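# Load tape into cart tray, park cart in yellow bay

## Task

Get the masking tape roll completely inside the utility cart's top tray, and move the cart into the yellow-taped bay so that each of its four wheels rests inside the tape line without touching it. The robot must not fall over or be left leaning, or the task fails.

## Robot and tools

Robot: a Hello Robot Stretch 4. It has an omni-wheel base, a lift that rides up a mast, one arm that extends forward, and a wrist carrying a five-finger hand. It stands about 1.6 m tall, and the base rim lies within 0.23 m of the base origin. Small loose objects may occasionally be nudged by something other than the robot.

Frames: the base frame sits on the floor under the base centre, with x forward, y left and z up, in metres. hand_pose is a point 0.045 m in front of the palm, given in the base frame, and its printed value may be slightly off. The odometry frame is where the base frame was when the scene began. base_odometry comes from wheel turns only, so any slip is counted as travel. Heading is in radians, left positive, from -3.142 to 3.142. If turned_by_wheels and turned_by_imu drift apart by more than about 0.1 rad over one move, the base probably slipped or bumped something.

move runs one action and returns the state plus any requested images. An action contains "base", "joints" or both, with optional "speeds", "pace" and "contact_limits". Alternatively it contains only {"end_of_arm": "enable_torque"}, which re-powers wrist motors that shut off. A move with no action just reports.
- base: one command, given as an offset from the base's current position. translate_m drives forward (+) or back, range -2 to 2 m. strafe_m slides left (+) or right, range -2 to 2 m. rotate_rad turns in place, counter-clockwise (+), range -3.2 to 3.2. translate_m and strafe_m may be combined for a straight diagonal drive. rotate_rad must be given alone.
- joints: absolute targets by name. lift_m runs 0 to 1.2 and arm_m 0 to 0.55, both in metres.
- wrist_yaw_rad runs -1.134 to 4.276: 0 is forward, + is left, 3.14 is folded back.
- wrist_pitch_rad runs -1.117 to 4.259: 0 is level, 1.57 points down.
- wrist_roll_rad runs -1.117 to 4.259: 0 is palm up, 1.57 is palm facing the robot's right, 3.14 is palm down.
- Fingers (hand_little, hand_ring, hand_middle, hand_index, hand_thumb_bend) each take -1 (curled) to +1 (straight). hand_thumb_turn takes -1 (opposite the fingers) to +1 (beside the palm).
- hand_force_limit (-1 to 1) is the closing force at which a motor stops, roughly 0 N to 10 N (15 N for the thumb).
- hand_speed (-0.96 to 1) is finger speed, with full speed from +0.48 up. Both start each scene at 0 and -0.8.
- A target beyond a joint's range is clipped, and the result reports the clipping. Other out-of-range values are refused, and an unknown key makes the call invalid.
- pace: "slow", "default", "fast" or "max". Base top speeds at these paces are 0.1/0.3/0.4/0.6 m/s and 1/2/3/4 rad/s. With the lift above 0.2 m, the base is limited further.
- speeds: per-joint top speeds for lift_m, arm_m and the three wrist joints.
- contact_limits: 0 (lightest) to 1, default 0.5. It applies to arm_m, lift_m, translate_m, strafe_m and rotate_rad, and each must go next to its own command. A base limit stays in effect until the next base action.
- cameras: a list drawn from head_camera, head_left_camera, head_right_camera, wrist_camera, or "all".
- blocking: false returns after about 0.5 s while the robot keeps moving.
A single action is capped at about 14 to 15 s.

wait(seconds 0 to 10, cameras) lets time pass and reports the state. It returns early once running moves settle. stop brakes all your running motions and can also re-brake slack wheels. zoom_image(camera, region [x0,y0,x1,y1] in pixels, at most 504 by 504) enlarges part of that camera's latest image. show_instructions displays the reference pages, including a hand diagram. finished_scene(scene) ends the current scene, whose number appears at the end of each move result. The goal must then hold with no help from the robot.

Result lines:
- "move" reads done, or else the worst status among the motions.
- base_status and joint_status can show moving, done, off_target (resting away from target, possibly still pushing), contact_stop (held back, now slack), time_out, limit_stop_at_own_body, limit_stop_at_tilt (lean over 6 degrees) or torque_fault (a wrist motor is limp until enable_torque is sent).
- An unrequested stop, or a refused call, cancels the later move, wait and finished_scene calls in that reply.
- on_its_own reports what the robot did on its own, such as holding, going slack or tilting.
- lidar_m gives 12 distances for 30-degree sectors: the 1st is ahead, then counter-clockwise (4th left, 7th behind, 10th right). "-" means nothing seen, or something nearer than 0.25 m.
- wrist_depth_mm is a 7x7 grid of distances in mm.
- base_tilt is in degrees.
- motor_effort is a percentage, with the peak in brackets.
- servo_current is in mA.
- hand_stopped_by gives little, ring, middle, index, thumb_bend and thumb_turn, each as moving, target, force, stalled or fault.
- The *_load_n values are fingertip loads in N.

Hand: the fingers extend about 0.06 to 0.07 m past the hand point. With the thumb turned in front, the hand wraps objects about 0.035 to 0.065 m thick, or handles down to 0.025 m. For a gentle grip, close at hand_speed -0.94 or lower. To squeeze harder, raise hand_force_limit and send a more-closed target. To loosen, send a more-open one. The wrist camera sits behind the palm and can strike things.

Cameras: head_camera looks ahead and down. To look elsewhere, rotate the base. The side fisheyes also show the base and arm. wrist_camera looks along the fingers, and its image is upside down when the palm faces down.

Avoid the following:
- Avoid self-collision: keep the lift above about 0.25 m (0.45 m with the hand pointing down) when the hand is over the base. Avoid combining upward tilt with roll, and avoid strong right yaw with upward tilt.
- With more than 1 kg held and arm_m above 0.2, do not drive, turn or stop sharply, or the robot may tip.
- Push the cart with low contact limits and moderate pace, keeping the hand low, and check tilt.
- Do not drop things, slam into objects, push hard on fixed items or overload the fingers.

Each tool is called after ">>>" in YAML: its name, and indented under it one key for each argument.

Reference images:

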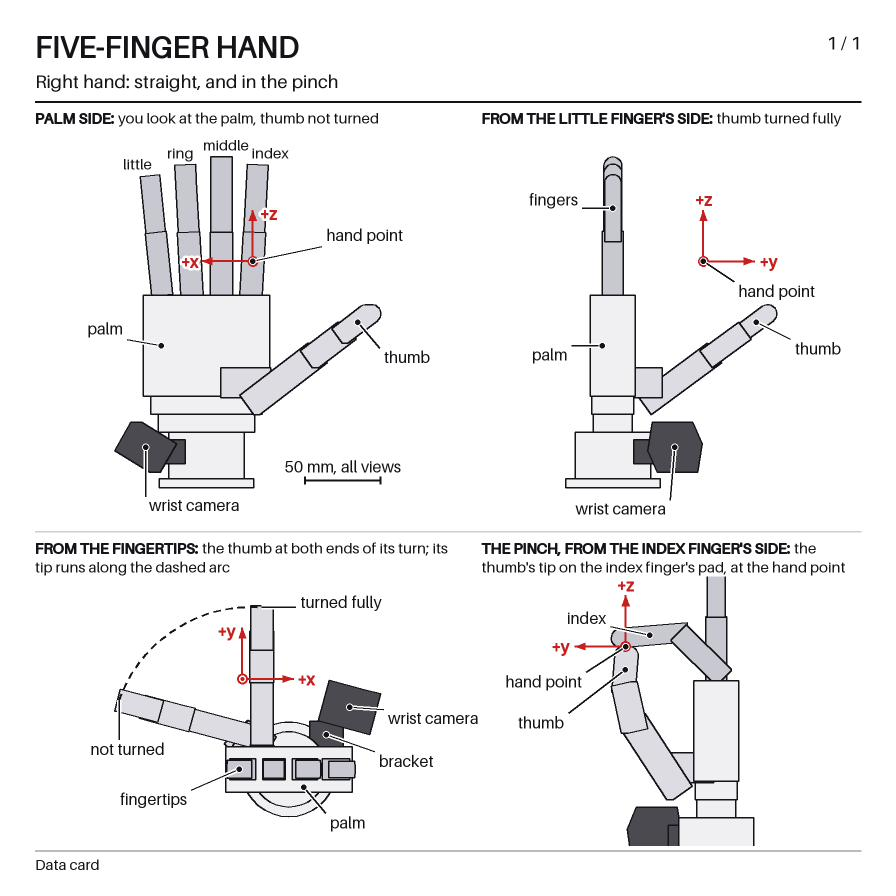

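## Session

>>> move:

Scene clock: 0.00 s.
base_odometry: x=+0.000 y=+0.000 heading=+0.000
turned_by_wheels: +0.000
turned_by_imu: +0.000
base_tilt: forward=-0.4 right=-0.4
lidar_m: 2.27 2.12 2.17 1.00 0.83 0.83 1.79 1.52 1.55 1.78 1.14 1.11
base_status: not commanded
joint_positions: lift_m=+0.247 arm_m=+0.002 wrist_yaw_rad=+3.214 wrist_pitch_rad=+0.003 wrist_roll_rad=+0.000 hand_little=+1.000 hand_ring=+1.000 hand_middle=+1.000 hand_index=+1.000 hand_thumb_turn=+1.000 hand_thumb_bend=+1.000 hand_force_limit=+0.000 hand_speed=-0.800
joint_status: not commanded
measured_speeds: all 0
hand_stopped_by: target,target,target,target,target,target
little_load_n: 0.0
ring_load_n: 0.0
middle_load_n: 0.0
index_load_n: 0.0
thumb_bend_load_n: 0.0
thumb_turn_load_n: 0.0
motor_effort: lift_m=+19 arm_m=+3 wheel_0=+1 wheel_1=+0 wheel_2=+0
servo_current: wrist_yaw_rad=33 wrist_pitch_rad=39 wrist_roll_rad=33
hand_pose: x=-0.0571 y=+0.1018 z=+0.4845 quat_wxyz=(-0.517, -0.519, +0.482, +0.481) (m; base frame)
wrist_depth_mm: - 132 132 - - - 976 / - 126 132 - - - - / - 126 135 - - - - / - 135 259 - - - - / 215 - - - - - - / 222 1366 138 138 - - - / 221 - - - - - -
pictures: head_camera, head_left_camera, head_right_camera, wrist_camera
Images, in order (width x height): head_camera 420x560, head_left_camera 420x672, head_right_camera 420x672, wrist_camera 616x392.

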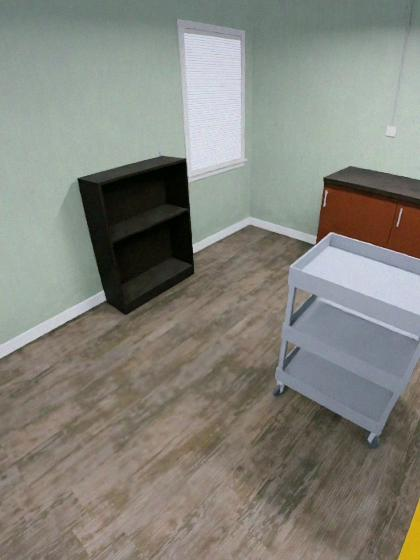

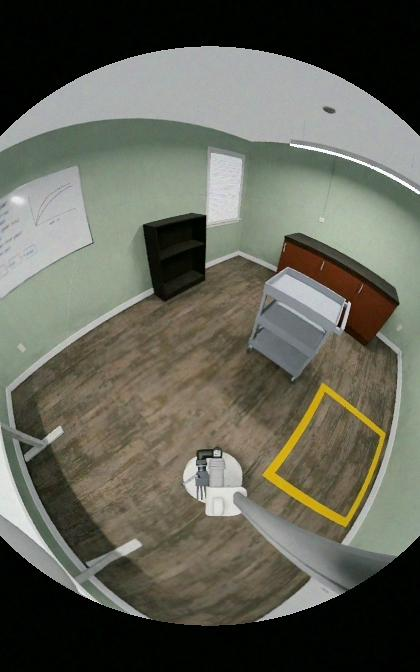

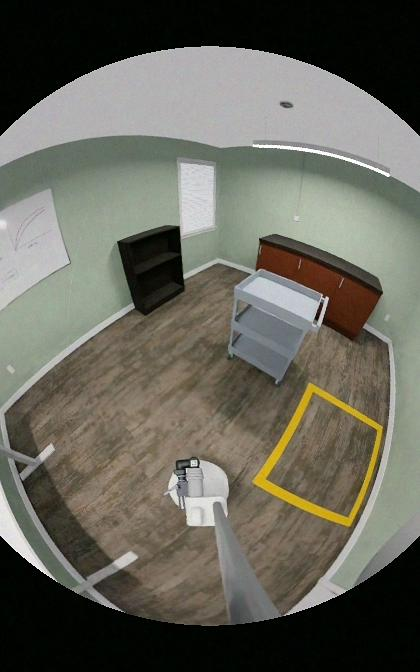

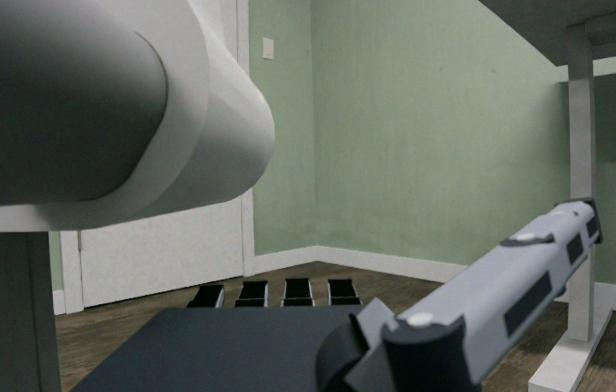

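>>> move:
  base: {"rotate_rad": 1.57}
  joints: {"lift_m": 0.9}
  cameras: ["all"]

Scene clock: 7.67 s.
move: done
base_odometry: x=+0.000 y=+0.000 heading=+1.570
turned_by_wheels: +1.570
turned_by_imu: +1.550
base_tilt: forward=-0.4 right=-0.3
lidar_m: 1.00 0.82 0.82 1.80 1.52 1.54 1.78 1.14 1.13 2.22 2.11 2.18
base_status: done
joint_positions: lift_m=+0.900 arm_m=+0.002 wrist_yaw_rad=+3.214 wrist_pitch_rad=+0.003 wrist_roll_rad=+0.000 hand_little=+1.000 hand_ring=+1.000 hand_middle=+1.000 hand_index=+1.000 hand_thumb_turn=+1.000 hand_thumb_bend=+1.000 hand_force_limit=+0.000 hand_speed=-0.800
joint_status: all done
measured_speeds: all 0
hand_stopped_by: target,target,target,target,target,target
little_load_n: 0.0
ring_load_n: 0.0
middle_load_n: 0.0
index_load_n: 0.0
thumb_bend_load_n: 0.0
thumb_turn_load_n: 0.0
motor_effort: lift_m=+21(26) arm_m=+0(4) wheel_0=+1(7) wheel_1=+1(9) wheel_2=+1(8)
servo_current: wrist_yaw_rad=33(46) wrist_pitch_rad=46(52) wrist_roll_rad=39(46)
hand_pose: x=-0.0571 y=+0.1018 z=+1.1375 quat_wxyz=(-0.517, -0.519, +0.482, +0.481) (m; base frame)
wrist_depth_mm: - 132 132 - - - - / - 129 133 - - - - / - 128 138 - - - - / - 135 - - - - - / 216 - - - - - - / 224 - 185 138 - - - / 222 - - - - - -
pictures: head_camera, head_left_camera, head_right_camera, wrist_camera
Images, in order (width x height): head_camera 420x560, head_left_camera 420x672, head_right_camera 420x672, wrist_camera 616x392.

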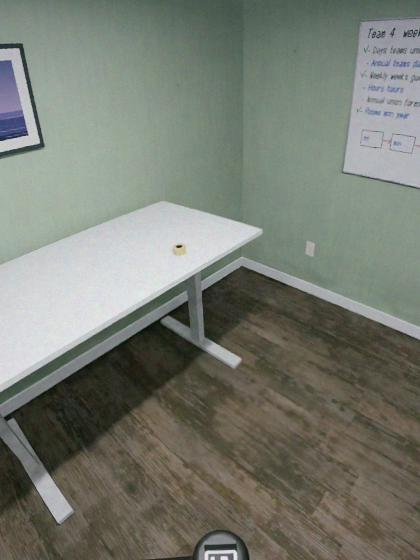

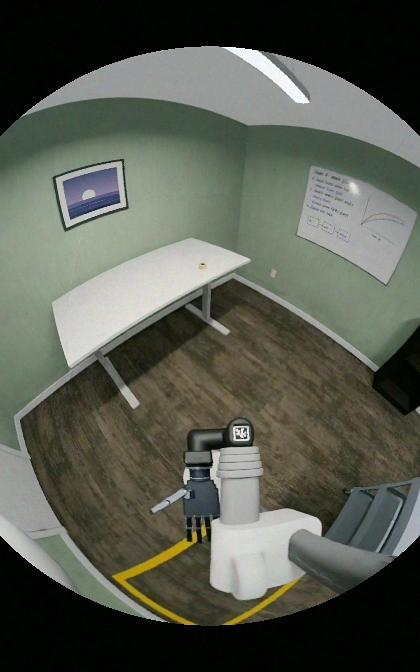

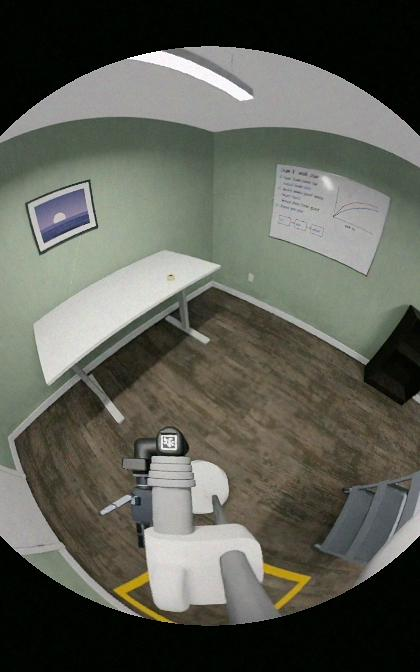

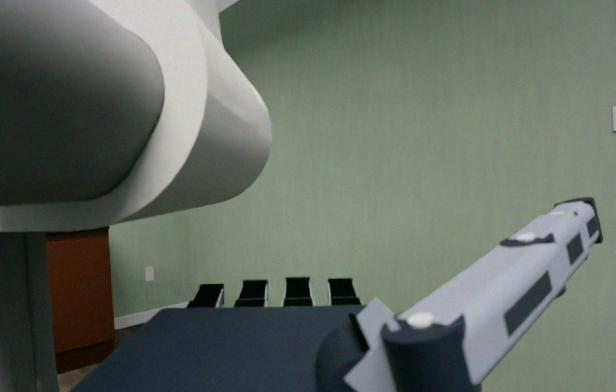

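>>> zoom_image:
  camera: "head_camera"
  region: [140, 210, 220, 290]

>>> move:
  joints: {"wrist_yaw_rad": 0, "lift_m": 0.9}
  cameras: ["all"]

Scaled by 6.300 from the camera's 420x560 image, which has a finer 1200x1600 frame.

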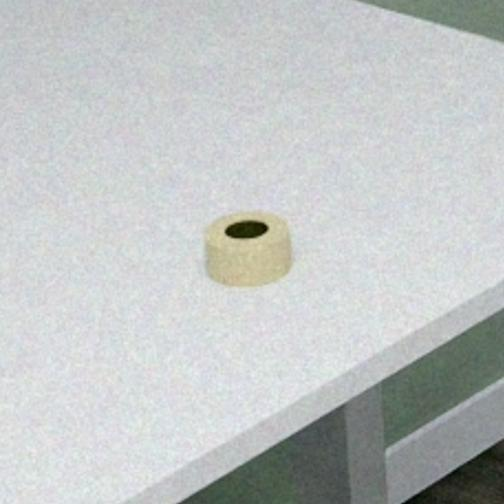

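Scene clock: 21.70 s.
move: done
base_odometry: x=+0.000 y=+0.000 heading=+1.570
turned_by_wheels: +0.000
turned_by_imu: +0.001
base_tilt: forward=-0.4 right=-0.4
lidar_m: 1.00 0.82 0.82 1.76 1.53 1.52 1.78 1.16 1.15 2.25 2.15 2.18
base_status: not commanded
joint_positions: lift_m=+0.900 arm_m=+0.002 wrist_yaw_rad=+0.001 wrist_pitch_rad=+0.003 wrist_roll_rad=+0.000 hand_little=+1.000 hand_ring=+1.000 hand_middle=+1.000 hand_index=+1.000 hand_thumb_turn=+1.000 hand_thumb_bend=+1.000 hand_force_limit=+0.000 hand_speed=-0.800
joint_status: all done
measured_speeds: all 0
hand_stopped_by: target,target,target,target,target,target
little_load_n: 0.0
ring_load_n: 0.0
middle_load_n: 0.0
index_load_n: 0.0
thumb_bend_load_n: -0.5
thumb_turn_load_n: 0.0
motor_effort: lift_m=+21(24) arm_m=-4(4) wheel_0=+1(1) wheel_1=+0(1) wheel_2=+1(1)
servo_current: wrist_yaw_rad=39(111) wrist_pitch_rad=39(46) wrist_roll_rad=26(39)
hand_pose: x=+0.3943 y=-0.1179 z=+1.1375 quat_wxyz=(+0.499, +0.500, +0.501, +0.500) (m; base frame)
wrist_depth_mm: 1308 - - - - - - / 1308 - - - - - - / - - - - - - - / - - - - - - - / - - - - - - - / - - 138 138 - - - / - - - - - - -
pictures: head_camera, head_left_camera, head_right_camera, wrist_camera
Images, in order (width x height): head_camera 420x560, head_left_camera 420x672, head_right_camera 420x672, wrist_camera 616x392.

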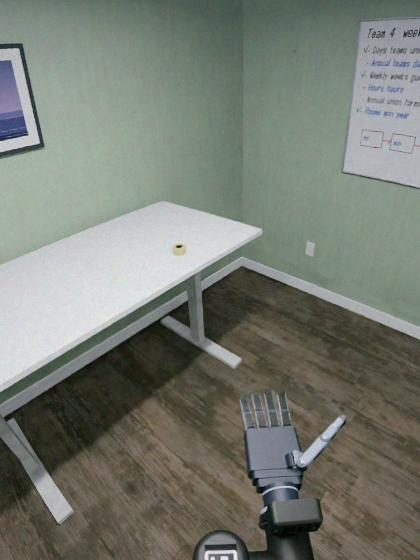

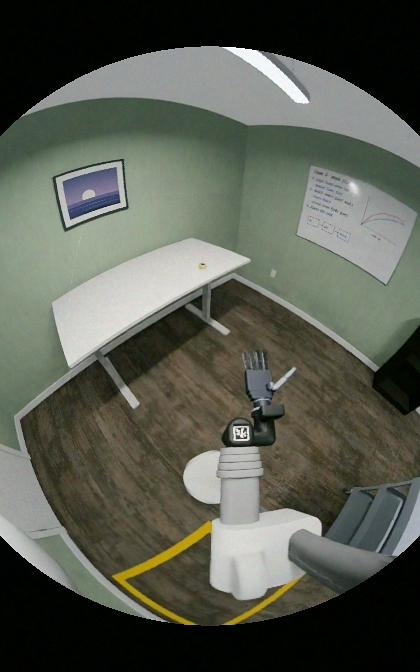

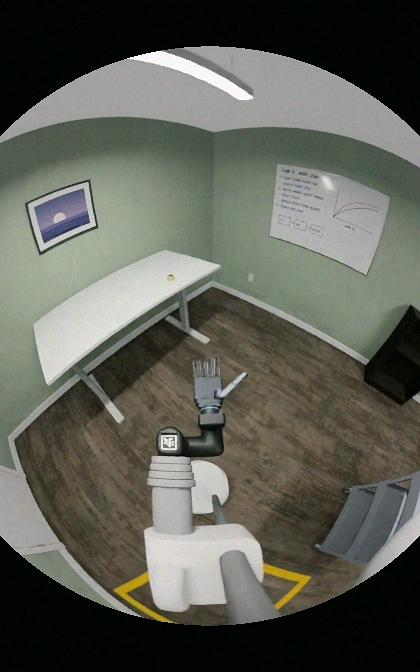

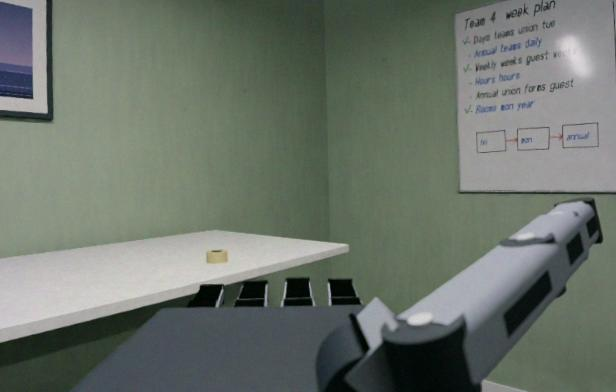

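>>> move:
  base: {"translate_m": 0.4}
  joints: {"lift_m": 1.0}
  cameras: ["all"]

Scene clock: 51.03 s.
move: done
base_odometry: x=+0.000 y=+0.400 heading=+1.570
turned_by_wheels: +0.000
turned_by_imu: -0.001
base_tilt: forward=-0.3 right=-0.4
lidar_m: 0.69 0.55 0.55 0.64 1.78 1.80 2.10 1.41 1.41 2.04 1.89 1.88
base_status: done
joint_positions: lift_m=+1.000 arm_m=+0.002 wrist_yaw_rad=+0.001 wrist_pitch_rad=+0.003 wrist_roll_rad=+0.000 hand_little=+1.000 hand_ring=+1.000 hand_middle=+1.000 hand_index=+1.000 hand_thumb_turn=+1.000 hand_thumb_bend=+1.000 hand_force_limit=+0.000 hand_speed=-0.800
joint_status: all done
measured_speeds: all 0
hand_stopped_by: target,target,target,target,target,target
little_load_n: 0.0
ring_load_n: 0.0
middle_load_n: 0.0
index_load_n: 0.0
thumb_bend_load_n: 0.0
thumb_turn_load_n: 0.0
motor_effort: lift_m=+21(24) arm_m=-4(4) wheel_0=-1(9) wheel_1=-1(9) wheel_2=+0(11)
servo_current: wrist_yaw_rad=33(46) wrist_pitch_rad=39(46) wrist_roll_rad=33(39)
hand_pose: x=+0.3942 y=-0.1180 z=+1.2376 quat_wxyz=(+0.499, +0.500, +0.501, +0.500) (m; base frame)
wrist_depth_mm: - - - - - - - / - - - - - - - / - - - - - - - / - - - - - - - / - - - - - - - / - - 138 138 - - - / - - - - - - -
pictures: head_camera, head_left_camera, head_right_camera, wrist_camera
Images, in order (width x height): head_camera 420x560, head_left_camera 420x672, head_right_camera 420x672, wrist_camera 616x392.

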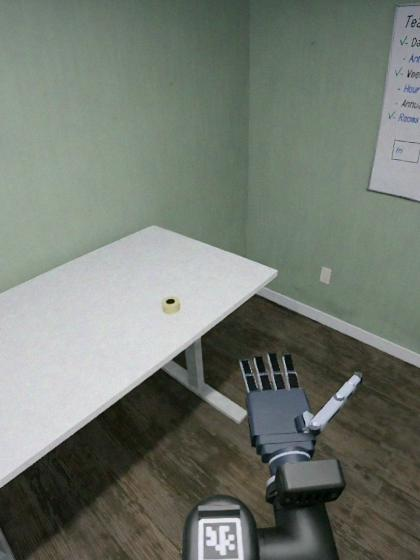

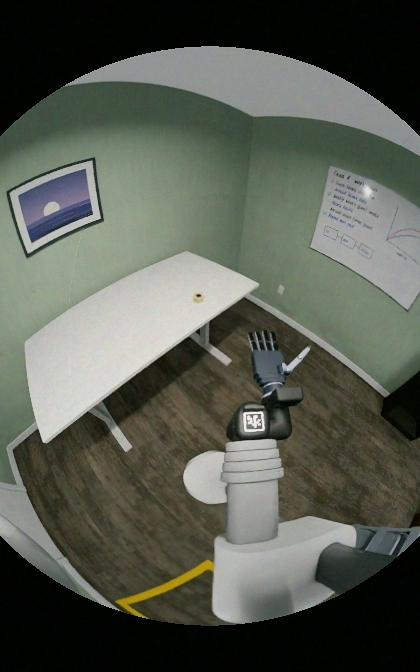

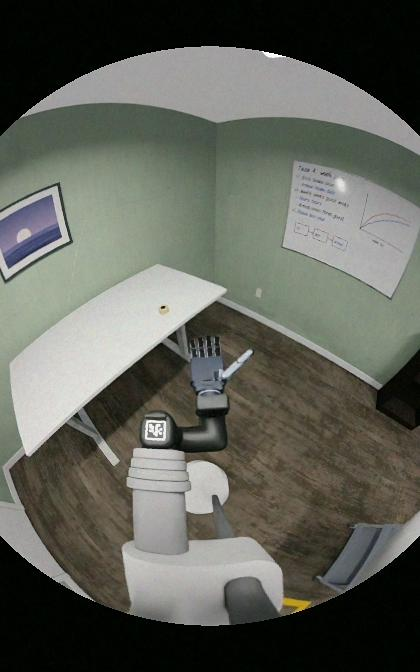

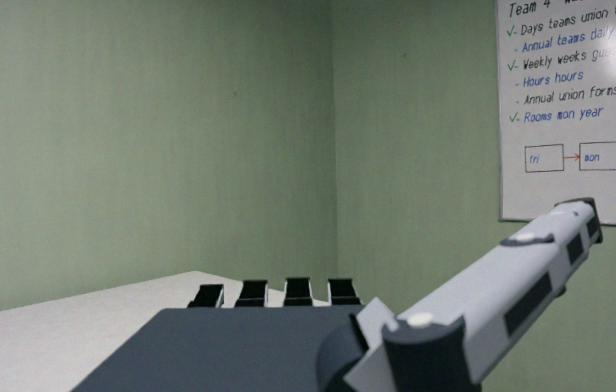

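>>> move:
  base: {"rotate_rad": 0.2}
  joints: {"wrist_pitch_rad": 1.57, "lift_m": 1.0, "hand_thumb_turn": -1, "hand_speed": 0.4}
  cameras: ["all"]

Scene clock: 62.40 s.
move: done
base_odometry: x=+0.000 y=+0.400 heading=+1.770
turned_by_wheels: +0.200
turned_by_imu: +0.198
base_tilt: forward=-0.4 right=-0.4
lidar_m: 0.61 0.54 0.55 0.75 1.80 1.84 2.41 1.41 1.44 2.02 1.86 0.91
base_status: done
joint_positions: lift_m=+1.000 arm_m=+0.002 wrist_yaw_rad=+0.001 wrist_pitch_rad=+1.568 wrist_roll_rad=+0.000 hand_little=+1.000 hand_ring=+1.000 hand_middle=+1.000 hand_index=+1.000 hand_thumb_turn=-1.000 hand_thumb_bend=+1.000 hand_force_limit=+0.000 hand_speed=+0.400
joint_status: all done
measured_speeds: all 0
hand_stopped_by: target,target,target,target,target,target
little_load_n: 0.0
ring_load_n: 0.0
middle_load_n: 0.0
index_load_n: 0.5
thumb_bend_load_n: -0.5
thumb_turn_load_n: 0.0
motor_effort: lift_m=+21(23) arm_m=-3(4) wheel_0=-1(7) wheel_1=-1(8) wheel_2=+0(5)
servo_current: wrist_yaw_rad=39(46) wrist_pitch_rad=46(72) wrist_roll_rad=33(46)
hand_pose: x=+0.2334 y=-0.1182 z=+0.9568 quat_wxyz=(+0.001, +0.707, +0.707, +0.001) (m; base frame)
wrist_depth_mm: 1078 1098 1118 1098 1138 1118 1138 / 1098 1098 1118 1118 1118 1118 1138 / 1098 1098 1118 1118 - 1118 1138 / 1098 1118 1098 1118 - 1138 1138 / 1118 1118 904 917 - 1138 1138 / 1098 1118 185 138 - 1138 1138 / 1098 - - - - - 1160
pictures: head_camera, head_left_camera, head_right_camera, wrist_camera
Images, in order (width x height): head_camera 420x560, head_left_camera 420x672, head_right_camera 420x672, wrist_camera 616x392.

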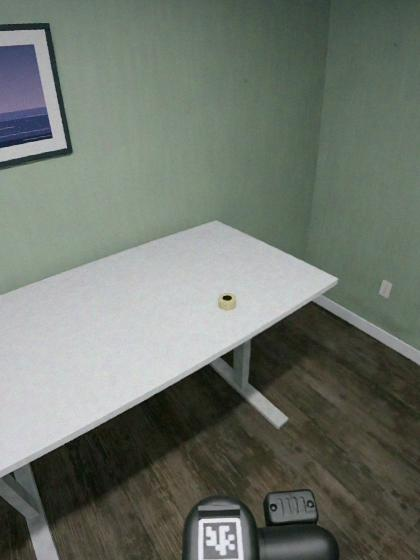

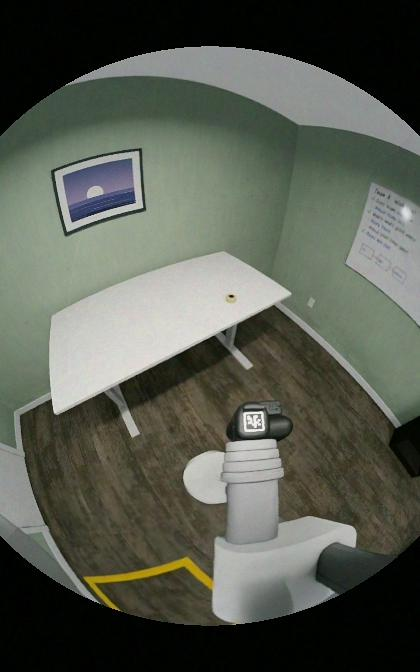

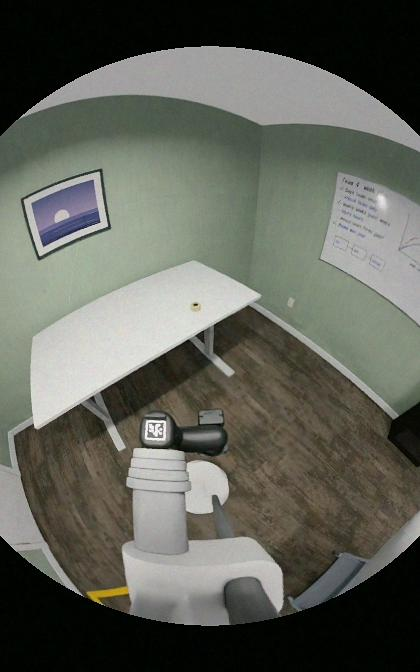

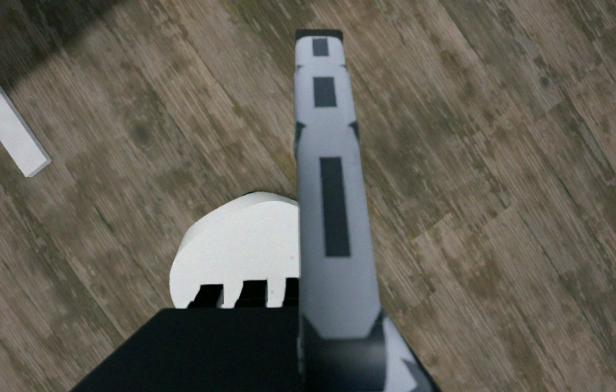

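>>> move:
  joints: {"lift_m": 1.1, "arm_m": 0.4}
  cameras: ["head_camera", "wrist_camera"]

Scene clock: 72.50 s.
move: done
base_odometry: x=+0.000 y=+0.400 heading=+1.770
turned_by_wheels: +0.000
turned_by_imu: +0.001
base_tilt: forward=-0.3 right=-0.4
lidar_m: 0.60 0.55 0.58 0.73 1.79 1.85 2.41 1.42 1.46 2.05 1.88 0.93
base_status: not commanded
joint_positions: lift_m=+1.100 arm_m=+0.400 wrist_yaw_rad=+0.001 wrist_pitch_rad=+1.568 wrist_roll_rad=+0.000 hand_little=+1.000 hand_ring=+1.000 hand_middle=+1.000 hand_index=+1.000 hand_thumb_turn=-1.000 hand_thumb_bend=+1.000 hand_force_limit=+0.000 hand_speed=+0.400
joint_status: all done
measured_speeds: all 0
hand_stopped_by: target,target,target,target,target,target
little_load_n: 0.0
ring_load_n: -0.5
middle_load_n: 0.0
index_load_n: 0.0
thumb_bend_load_n: 0.0
thumb_turn_load_n: 0.0
motor_effort: lift_m=+21(25) arm_m=+8(11) wheel_0=-1(1) wheel_1=-2(2) wheel_2=+0(0)
servo_current: wrist_yaw_rad=33(46) wrist_pitch_rad=46(46) wrist_roll_rad=26(46)
hand_pose: x=+0.6314 y=-0.1182 z=+1.0567 quat_wxyz=(+0.001, +0.707, +0.707, +0.001) (m; base frame)
wrist_depth_mm: - - - 1205 1229 1229 1205 / - - 1205 1205 1229 1229 1229 / - 1205 1205 1182 - 1205 1255 / 1182 1205 1229 1205 - 1229 1229 / 1205 1205 1229 1229 - 1255 1255 / 1205 1229 185 138 - 1255 1255 / 1205 - - - - - 1255
pictures: head_camera, wrist_camera
Images, in order (width x height): head_camera 420x560, wrist_camera 616x392.

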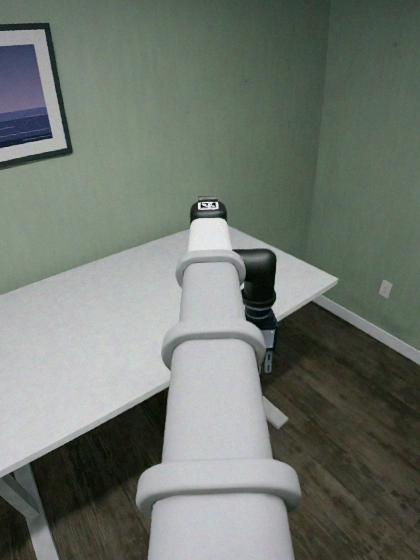

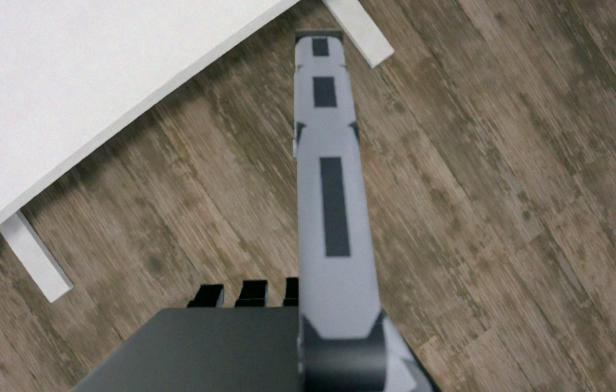

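>>> move:
  base: {"translate_m": 0.2, "strafe_m": 0}
  joints: {"lift_m": 1.18, "arm_m": 0.35}
  cameras: ["head_camera", "wrist_camera"]

Scene clock: 91.60 s.
move: done
base_odometry: x=-0.039 y=+0.596 heading=+1.770
turned_by_wheels: +0.000
turned_by_imu: +0.000
base_tilt: forward=-0.3 right=-0.3
lidar_m: 0.44 0.40 0.40 0.54 1.91 1.98 2.55 1.56 2.43 1.94 1.77 0.67
base_status: done
joint_positions: lift_m=+1.180 arm_m=+0.350 wrist_yaw_rad=+0.001 wrist_pitch_rad=+1.568 wrist_roll_rad=+0.000 hand_little=+1.000 hand_ring=+1.000 hand_middle=+1.000 hand_index=+1.000 hand_thumb_turn=-1.000 hand_thumb_bend=+1.000 hand_force_limit=+0.000 hand_speed=+0.400
joint_status: all done
measured_speeds: all 0
hand_stopped_by: target,target,target,target,target,target
little_load_n: 0.0
ring_load_n: 0.0
middle_load_n: 0.0
index_load_n: 0.0
thumb_bend_load_n: 0.0
thumb_turn_load_n: 0.0
motor_effort: lift_m=+21(25) arm_m=-8(11) wheel_0=+0(9) wheel_1=+0(7) wheel_2=+0(10)
servo_current: wrist_yaw_rad=33(46) wrist_pitch_rad=33(52) wrist_roll_rad=33(39)
hand_pose: x=+0.5821 y=-0.1182 z=+1.1367 quat_wxyz=(+0.001, +0.707, +0.707, +0.001) (m; base frame)
wrist_depth_mm: - - 357 - - 1308 1308 / - - - 108 - 1308 1308 / - - - - - 1308 1308 / - - - 1308 - 1308 1308 / - - 1308 1308 - 1336 1336 / - 1308 185 138 - 1366 1336 / - - - - - - 1366
pictures: head_camera, wrist_camera
Images, in order (width x height): head_camera 420x560, wrist_camera 616x392.

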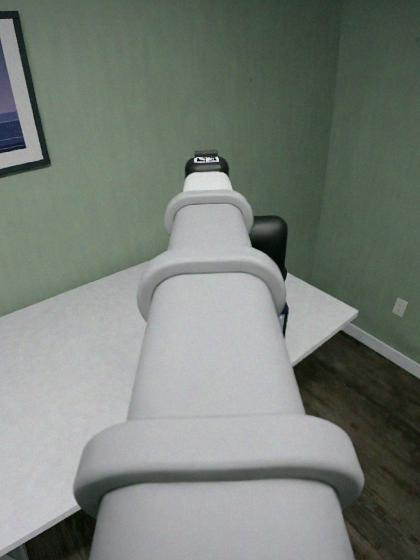

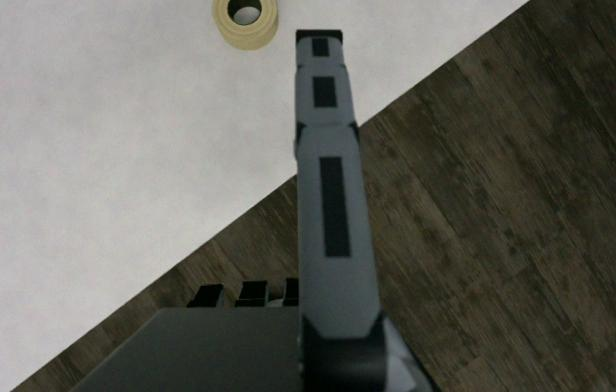

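>>> move:
  joints: {"wrist_roll_rad": 3.14, "wrist_pitch_rad": 0.68, "lift_m": 1.1}
  cameras: ["head_camera", "wrist_camera", "head_right_camera"]

Scene clock: 178.57 s.
move: done
base_odometry: x=-0.039 y=+0.596 heading=+1.770
turned_by_wheels: +0.000
turned_by_imu: +0.001
base_tilt: forward=-0.3 right=-0.3
lidar_m: 0.41 0.37 0.41 0.54 1.90 1.96 2.56 1.57 2.40 1.92 1.77 0.66
base_status: not commanded
joint_positions: lift_m=+1.100 arm_m=+0.350 wrist_yaw_rad=+0.001 wrist_pitch_rad=+0.689 wrist_roll_rad=+3.137 hand_little=+1.000 hand_ring=+1.000 hand_middle=+1.000 hand_index=+1.000 hand_thumb_turn=-1.000 hand_thumb_bend=+1.000 hand_force_limit=+0.000 hand_speed=+0.400
joint_status: all done
measured_speeds: all 0
hand_stopped_by: target,target,target,target,target,target
little_load_n: 0.0
ring_load_n: 0.0
middle_load_n: 0.0
index_load_n: 0.0
thumb_bend_load_n: 0.0
thumb_turn_load_n: 0.0
motor_effort: lift_m=+16(22) arm_m=-8(9) wheel_0=+0(0) wheel_1=+0(1) wheel_2=+0(0)
servo_current: wrist_yaw_rad=39(39) wrist_pitch_rad=46(143) wrist_roll_rad=33(91)
hand_pose: x=+0.6540 y=-0.0567 z=+1.0911 quat_wxyz=(-0.301, +0.641, -0.638, +0.302) (m; base frame)
wrist_depth_mm: 1205 - - - - - - / 1366 - - 107 - - - / - - - - - - - / - - - - - - - / - - - - - - - / - 1499 138 138 - - - / - - - - - - -
pictures: head_camera, head_right_camera, wrist_camera
Images, in order (width x height): head_camera 420x560, head_right_camera 420x672, wrist_camera 616x392.

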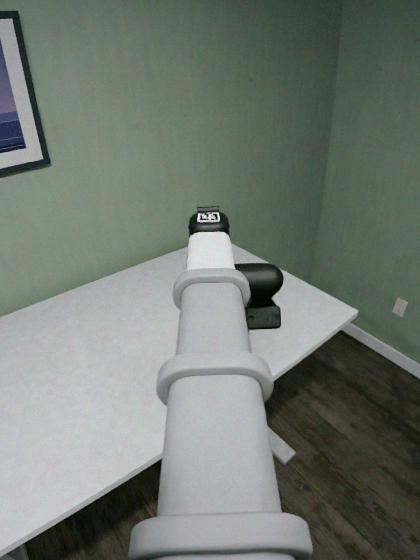

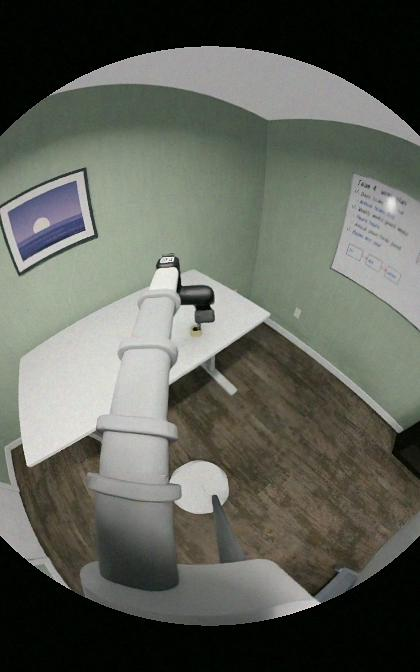

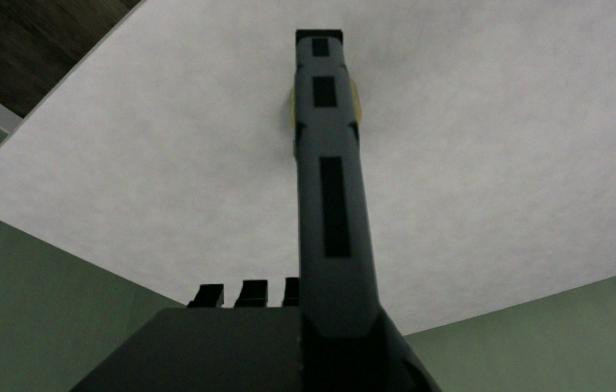

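>>> move:
  joints: {"hand_thumb_turn": 1, "lift_m": 1.05, "arm_m": 0.38}
  cameras: ["wrist_camera"]

Scene clock: 190.90 s.
move: done
base_odometry: x=-0.039 y=+0.596 heading=+1.770
turned_by_wheels: +0.000
turned_by_imu: +0.001
base_tilt: forward=-0.4 right=-0.4
lidar_m: 0.45 0.39 0.38 0.50 1.92 1.98 2.57 1.57 2.43 1.90 1.76 0.69
base_status: not commanded
joint_positions: lift_m=+1.050 arm_m=+0.380 wrist_yaw_rad=+0.001 wrist_pitch_rad=+0.688 wrist_roll_rad=+3.138 hand_little=+1.000 hand_ring=+1.000 hand_middle=+1.000 hand_index=+1.000 hand_thumb_turn=+1.000 hand_thumb_bend=+1.000 hand_force_limit=+0.000 hand_speed=+0.400
joint_status: all done
measured_speeds: all 0
hand_stopped_by: target,target,target,target,target,target
little_load_n: 0.0
ring_load_n: 0.0
middle_load_n: 0.0
index_load_n: 0.0
thumb_bend_load_n: -0.5
thumb_turn_load_n: 0.0
motor_effort: lift_m=+16(17) arm_m=+8(11) wheel_0=+0(0) wheel_1=+0(1) wheel_2=+0(0)
servo_current: wrist_yaw_rad=33(46) wrist_pitch_rad=52(59) wrist_roll_rad=33(39)
hand_pose: x=+0.6834 y=-0.0567 z=+1.0413 quat_wxyz=(-0.302, +0.641, -0.638, +0.303) (m; base frame)
wrist_depth_mm: 1138 - - - - - - / - - - 259 - - - / - - - 287 - - - / - - - - - - - / - - - - - - - / - - 138 138 - - - / - - - - - - -
pictures: wrist_camera
Images, in order (width x height): wrist_camera 616x392.

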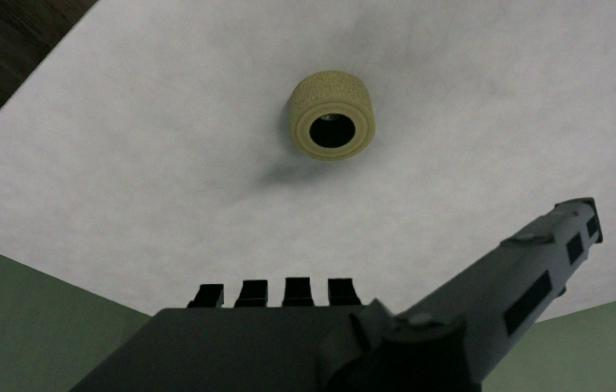

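>>> zoom_image:
  camera: "wrist_camera"
  region: [260, 50, 400, 180]

Scaled by 3.600.

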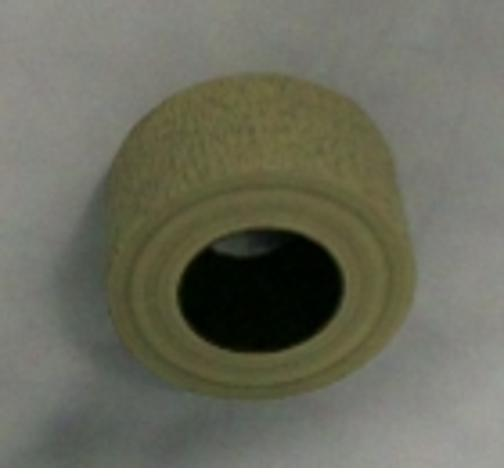

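>>> move:
  base: {"strafe_m": 0.01}
  joints: {"hand_thumb_turn": -1, "hand_index": 0.4, "hand_middle": 0.4, "lift_m": 1.01, "arm_m": 0.451}
  cameras: ["wrist_camera", "head_right_camera", "head_left_camera"]

Scene clock: 241.37 s.
move: done
base_odometry: x=-0.049 y=+0.594 heading=+1.770
turned_by_wheels: +0.000
turned_by_imu: +0.001
base_tilt: forward=-0.3 right=-0.3
lidar_m: 0.43 0.39 0.38 0.50 1.92 1.98 2.54 1.57 2.42 1.91 1.77 0.67
base_status: done
joint_positions: lift_m=+1.010 arm_m=+0.451 wrist_yaw_rad=+0.001 wrist_pitch_rad=+0.688 wrist_roll_rad=+3.138 hand_little=+1.000 hand_ring=+1.000 hand_middle=+0.400 hand_index=+0.400 hand_thumb_turn=-1.000 hand_thumb_bend=+1.000 hand_force_limit=+0.000 hand_speed=+0.400
joint_status: all done
measured_speeds: all 0
hand_stopped_by: target,target,target,target,target,target
little_load_n: 0.0
ring_load_n: -0.5
middle_load_n: 0.0
index_load_n: 0.0
thumb_bend_load_n: 0.0
thumb_turn_load_n: 0.0
motor_effort: lift_m=+16(19) arm_m=+9(12) wheel_0=-1(9) wheel_1=+0(6) wheel_2=+0(1)
servo_current: wrist_yaw_rad=39(39) wrist_pitch_rad=52(59) wrist_roll_rad=20(39)
hand_pose: x=+0.7544 y=-0.0567 z=+1.0013 quat_wxyz=(-0.302, +0.641, -0.638, +0.303) (m; base frame)
wrist_depth_mm: - - - 172 - - - / - - - 111 - - - / - - - - - - - / - - - - - - - / - - - - - - - / - - 138 138 - - - / - - - - - - -
pictures: head_left_camera, head_right_camera, wrist_camera
Images, in order (width x height): head_left_camera 420x672, head_right_camera 420x672, wrist_camera 616x392.

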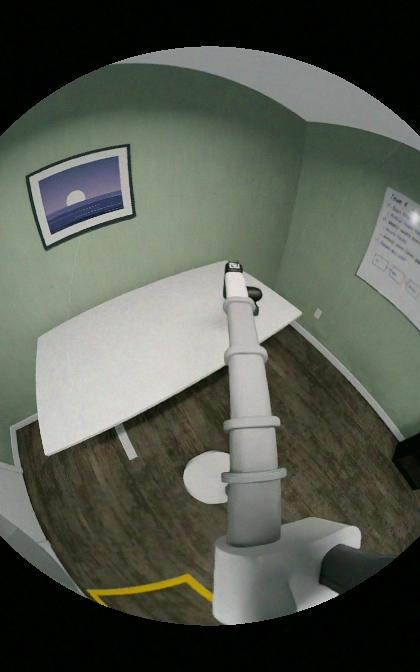

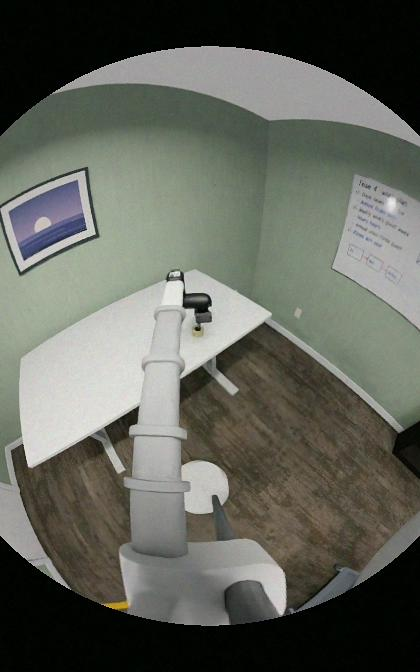

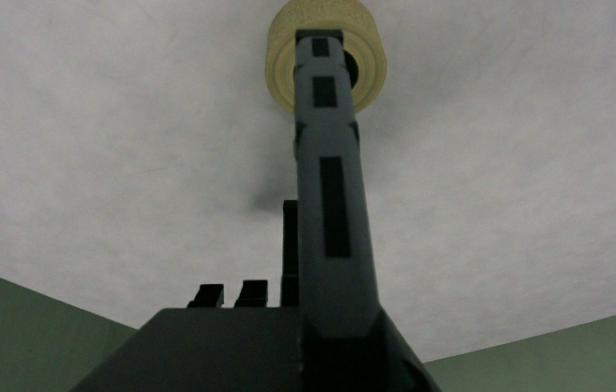

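>>> move:
  joints: {"lift_m": 0.975}
  contact_limits: {"lift_m": 0.2}
  pace: "slow"
  cameras: ["wrist_camera", "head_right_camera"]

>>> zoom_image:
  camera: "head_right_camera"
  region: [160, 260, 240, 360]

Scene clock: 252.70 s.
move: done
base_odometry: x=-0.049 y=+0.594 heading=+1.770
turned_by_wheels: +0.000
turned_by_imu: +0.001
base_tilt: forward=-0.4 right=-0.3
lidar_m: 0.44 0.38 0.39 0.52 1.90 1.97 2.54 1.57 2.43 1.92 1.78 0.68
base_status: not commanded
joint_positions: lift_m=+0.975 arm_m=+0.451 wrist_yaw_rad=+0.001 wrist_pitch_rad=+0.688 wrist_roll_rad=+3.138 hand_little=+1.000 hand_ring=+1.000 hand_middle=+0.400 hand_index=+0.400 hand_thumb_turn=-1.000 hand_thumb_bend=+1.000 hand_force_limit=+0.000 hand_speed=+0.400
joint_status: all done
measured_speeds: all 0
hand_stopped_by: target,target,target,target,target,target
little_load_n: 0.0
ring_load_n: 0.0
middle_load_n: 0.0
index_load_n: 0.0
thumb_bend_load_n: 0.0
thumb_turn_load_n: 0.0
motor_effort: lift_m=+16(18) arm_m=+9(9) wheel_0=-1(1) wheel_1=+1(1) wheel_2=+0(0)
servo_current: wrist_yaw_rad=33(39) wrist_pitch_rad=52(59) wrist_roll_rad=33(39)
contact_limits: lift_m 0.2
hand_pose: x=+0.7544 y=-0.0567 z=+0.9663 quat_wxyz=(-0.302, +0.641, -0.638, +0.303) (m; base frame)
wrist_depth_mm: - - - 162 - - - / - - - 112 - - - / - - - - - - - / - - - - - - - / - - - - - - - / - - 138 138 - - - / - - - - - - -
pictures: head_right_camera, wrist_camera
Images, in order (width x height): head_right_camera 420x672, wrist_camera 616x392.

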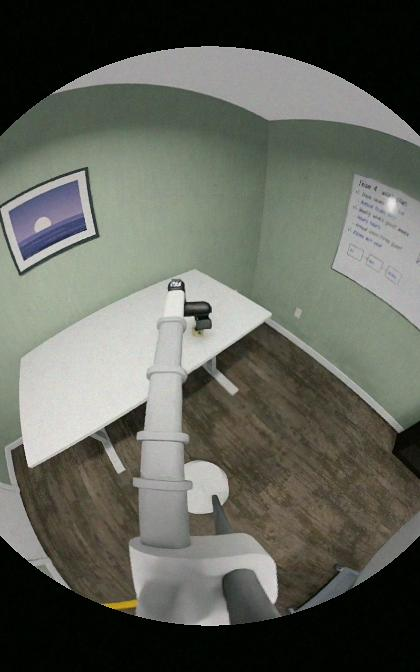

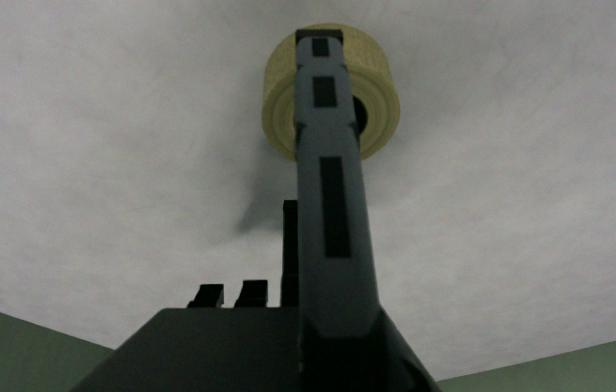

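Scaled by 5.040 from the camera's 420x672 image, which has a finer 600x960 frame.

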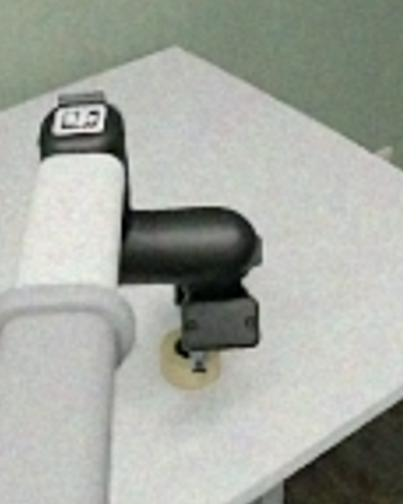

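>>> move:
  joints: {"lift_m": 0.953}
  contact_limits: {"lift_m": 0.15}
  pace: "slow"
  cameras: ["wrist_camera"]

>>> move:
  joints: {"hand_force_limit": -0.5, "hand_speed": -0.9, "hand_index": -0.5, "hand_middle": -0.5}
  cameras: ["wrist_camera"]

Scene clock: 265.90 s.
move: done
base_odometry: x=-0.049 y=+0.594 heading=+1.770
turned_by_wheels: +0.000
turned_by_imu: +0.001
base_tilt: forward=-0.3 right=-0.4
lidar_m: 0.44 0.39 0.40 0.51 1.90 1.97 2.55 1.57 2.43 1.92 1.76 0.68
base_status: not commanded
joint_positions: lift_m=+0.953 arm_m=+0.451 wrist_yaw_rad=+0.001 wrist_pitch_rad=+0.688 wrist_roll_rad=+3.138 hand_little=+1.000 hand_ring=+1.000 hand_middle=+0.400 hand_index=+0.400 hand_thumb_turn=-1.000 hand_thumb_bend=+1.000 hand_force_limit=+0.000 hand_speed=+0.400
joint_status: all done
measured_speeds: all 0
hand_stopped_by: target,target,target,target,target,target
little_load_n: 0.0
ring_load_n: 0.0
middle_load_n: 0.0
index_load_n: 0.0
thumb_bend_load_n: 0.0
thumb_turn_load_n: 0.0
motor_effort: lift_m=+16(18) arm_m=+9(9) wheel_0=-1(1) wheel_1=+1(1) wheel_2=+0(0)
servo_current: wrist_yaw_rad=39(39) wrist_pitch_rad=46(59) wrist_roll_rad=26(46)
contact_limits: lift_m 0.15
hand_pose: x=+0.7544 y=-0.0567 z=+0.9443 quat_wxyz=(-0.302, +0.641, -0.638, +0.303) (m; base frame)
wrist_depth_mm: - - - - - - - / - - - 112 - - - / - - - 147 - - - / - - - - - - - / - - - - - - - / - - 138 138 - - - / - - - - - - -
pictures: wrist_camera
Images, in order (width x height): wrist_camera 616x392.

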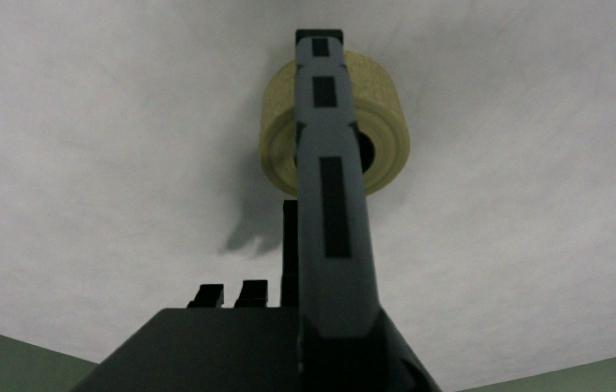

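Scene clock: 269.30 s.
move: off_target
base_odometry: x=-0.049 y=+0.594 heading=+1.770
turned_by_wheels: +0.000
turned_by_imu: +0.001
base_tilt: forward=-0.4 right=-0.4
lidar_m: 0.40 0.38 0.39 0.51 1.91 1.97 2.55 1.56 2.42 1.93 1.77 0.66
base_status: not commanded
joint_positions: lift_m=+0.953 arm_m=+0.451 wrist_yaw_rad=+0.001 wrist_pitch_rad=+0.688 wrist_roll_rad=+3.138 hand_little=+1.000 hand_ring=+1.000 hand_middle=+0.001 hand_index=-0.008 hand_thumb_turn=-1.000 hand_thumb_bend=+1.000 hand_force_limit=-0.500 hand_speed=-0.900
joint_status: hand_middle off_target (ended at +0.001, target -0.500); hand_index off_target (ended at -0.008, target -0.500); the others done
measured_speeds: all 0
hand_stopped_by: target,target,force,force,target,target
little_load_n: 0.0
ring_load_n: 0.0
middle_load_n: 2.0
index_load_n: 4.0
thumb_bend_load_n: 1.0
thumb_turn_load_n: 0.0
motor_effort: lift_m=+16(16) arm_m=+9(9) wheel_0=-1(1) wheel_1=+0(1) wheel_2=+0(1)
servo_current: wrist_yaw_rad=39(39) wrist_pitch_rad=52(59) wrist_roll_rad=20(46)
contact_limits: lift_m 0.15
hand_pose: x=+0.7544 y=-0.0567 z=+0.9443 quat_wxyz=(-0.302, +0.641, -0.638, +0.303) (m; base frame)
wrist_depth_mm: - - - - - - - / - - - 112 134 - - / - - - 151 - - - / - - - - - - - / - - - - - - - / - - 138 - - - - / - - - - - - -
pictures: wrist_camera
Images, in order (width x height): wrist_camera 616x392.

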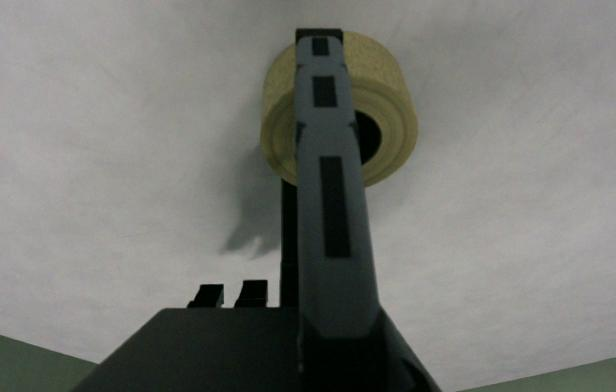

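>>> move:
  joints: {"hand_force_limit": -0.3, "hand_thumb_bend": 0.3}
  cameras: ["wrist_camera"]

>>> move:
  joints: {"hand_force_limit": -0.1, "hand_index": -0.6, "hand_middle": -0.6}
  cameras: ["wrist_camera"]

Scene clock: 279.20 s.
move: off_target
base_odometry: x=-0.049 y=+0.594 heading=+1.770
turned_by_wheels: +0.000
turned_by_imu: +0.001
base_tilt: forward=-0.3 right=-0.3
lidar_m: 0.43 0.37 0.38 0.49 1.91 1.98 2.54 1.57 2.42 1.93 1.78 0.67
base_status: not commanded
joint_positions: lift_m=+0.953 arm_m=+0.451 wrist_yaw_rad=+0.001 wrist_pitch_rad=+0.688 wrist_roll_rad=+3.138 hand_little=+1.000 hand_ring=+1.000 hand_middle=+0.001 hand_index=-0.008 hand_thumb_turn=-1.000 hand_thumb_bend=+0.991 hand_force_limit=-0.300 hand_speed=-0.900
joint_status: hand_thumb_bend off_target (ended at +0.991, target +0.300); the others done
measured_speeds: all 0
hand_stopped_by: target,target,force,force,force,target
little_load_n: 0.0
ring_load_n: 0.0
middle_load_n: 2.5
index_load_n: 4.0
thumb_bend_load_n: 5.0
thumb_turn_load_n: 0.0
motor_effort: lift_m=+16(16) arm_m=+8(9) wheel_0=-1(1) wheel_1=+1(1) wheel_2=+0(1)
servo_current: wrist_yaw_rad=26(46) wrist_pitch_rad=52(59) wrist_roll_rad=46(46)
contact_limits: lift_m 0.15
hand_pose: x=+0.7544 y=-0.0567 z=+0.9443 quat_wxyz=(-0.302, +0.641, -0.638, +0.303) (m; base frame)
wrist_depth_mm: - - - - - - - / - - - 112 134 - - / - - - 151 - - - / - - - - - - - / - - - - - - - / - - 138 - - - - / - - - - - - -
pictures: wrist_camera
Images, in order (width x height): wrist_camera 616x392.

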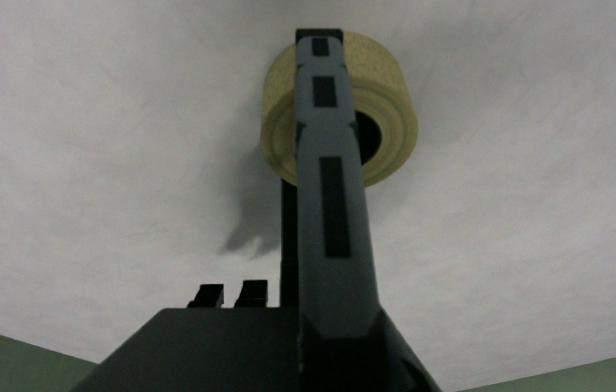

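Scene clock: 279.73 s.
move: off_target
base_odometry: x=-0.049 y=+0.594 heading=+1.770
turned_by_wheels: +0.000
turned_by_imu: +0.000
base_tilt: forward=-0.3 right=-0.3
lidar_m: 0.43 0.38 0.39 0.50 1.90 1.96 2.51 1.57 2.41 1.92 1.78 0.65
base_status: not commanded
joint_positions: lift_m=+0.953 arm_m=+0.451 wrist_yaw_rad=+0.001 wrist_pitch_rad=+0.688 wrist_roll_rad=+3.138 hand_little=+1.000 hand_ring=+1.000 hand_middle=-0.015 hand_index=-0.015 hand_thumb_turn=-1.000 hand_thumb_bend=+0.991 hand_force_limit=-0.100 hand_speed=-0.900
joint_status: hand_middle off_target (ended at -0.015, target -0.600); hand_index off_target (ended at -0.015, target -0.600); the others done
measured_speeds: all 0
hand_stopped_by: target,target,force,force,force,target
little_load_n: 0.0
ring_load_n: 0.0
middle_load_n: 5.5
index_load_n: 5.0
thumb_bend_load_n: 5.5
thumb_turn_load_n: 0.5
motor_effort: lift_m=+16(16) arm_m=+8(9) wheel_0=-1(1) wheel_1=+0(1) wheel_2=+0(0)
servo_current: wrist_yaw_rad=33(39) wrist_pitch_rad=46(52) wrist_roll_rad=33(46)
contact_limits: lift_m 0.15
hand_pose: x=+0.7544 y=-0.0567 z=+0.9443 quat_wxyz=(-0.302, +0.641, -0.638, +0.303) (m; base frame)
wrist_depth_mm: - - - - - - - / - - - 112 136 - - / - - - 150 - - - / - - - - - - - / - - - - - - - / - - 138 - - - - / - - - - - - -
pictures: wrist_camera
Images, in order (width x height): wrist_camera 616x392.

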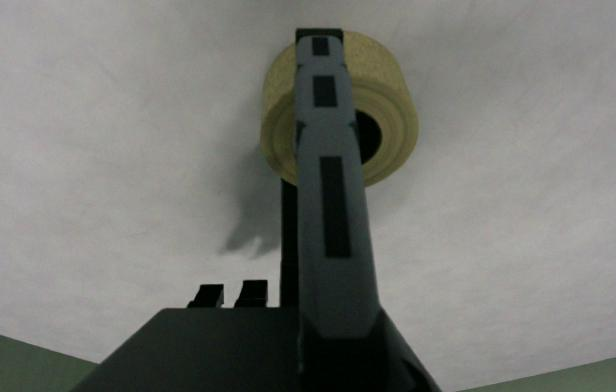

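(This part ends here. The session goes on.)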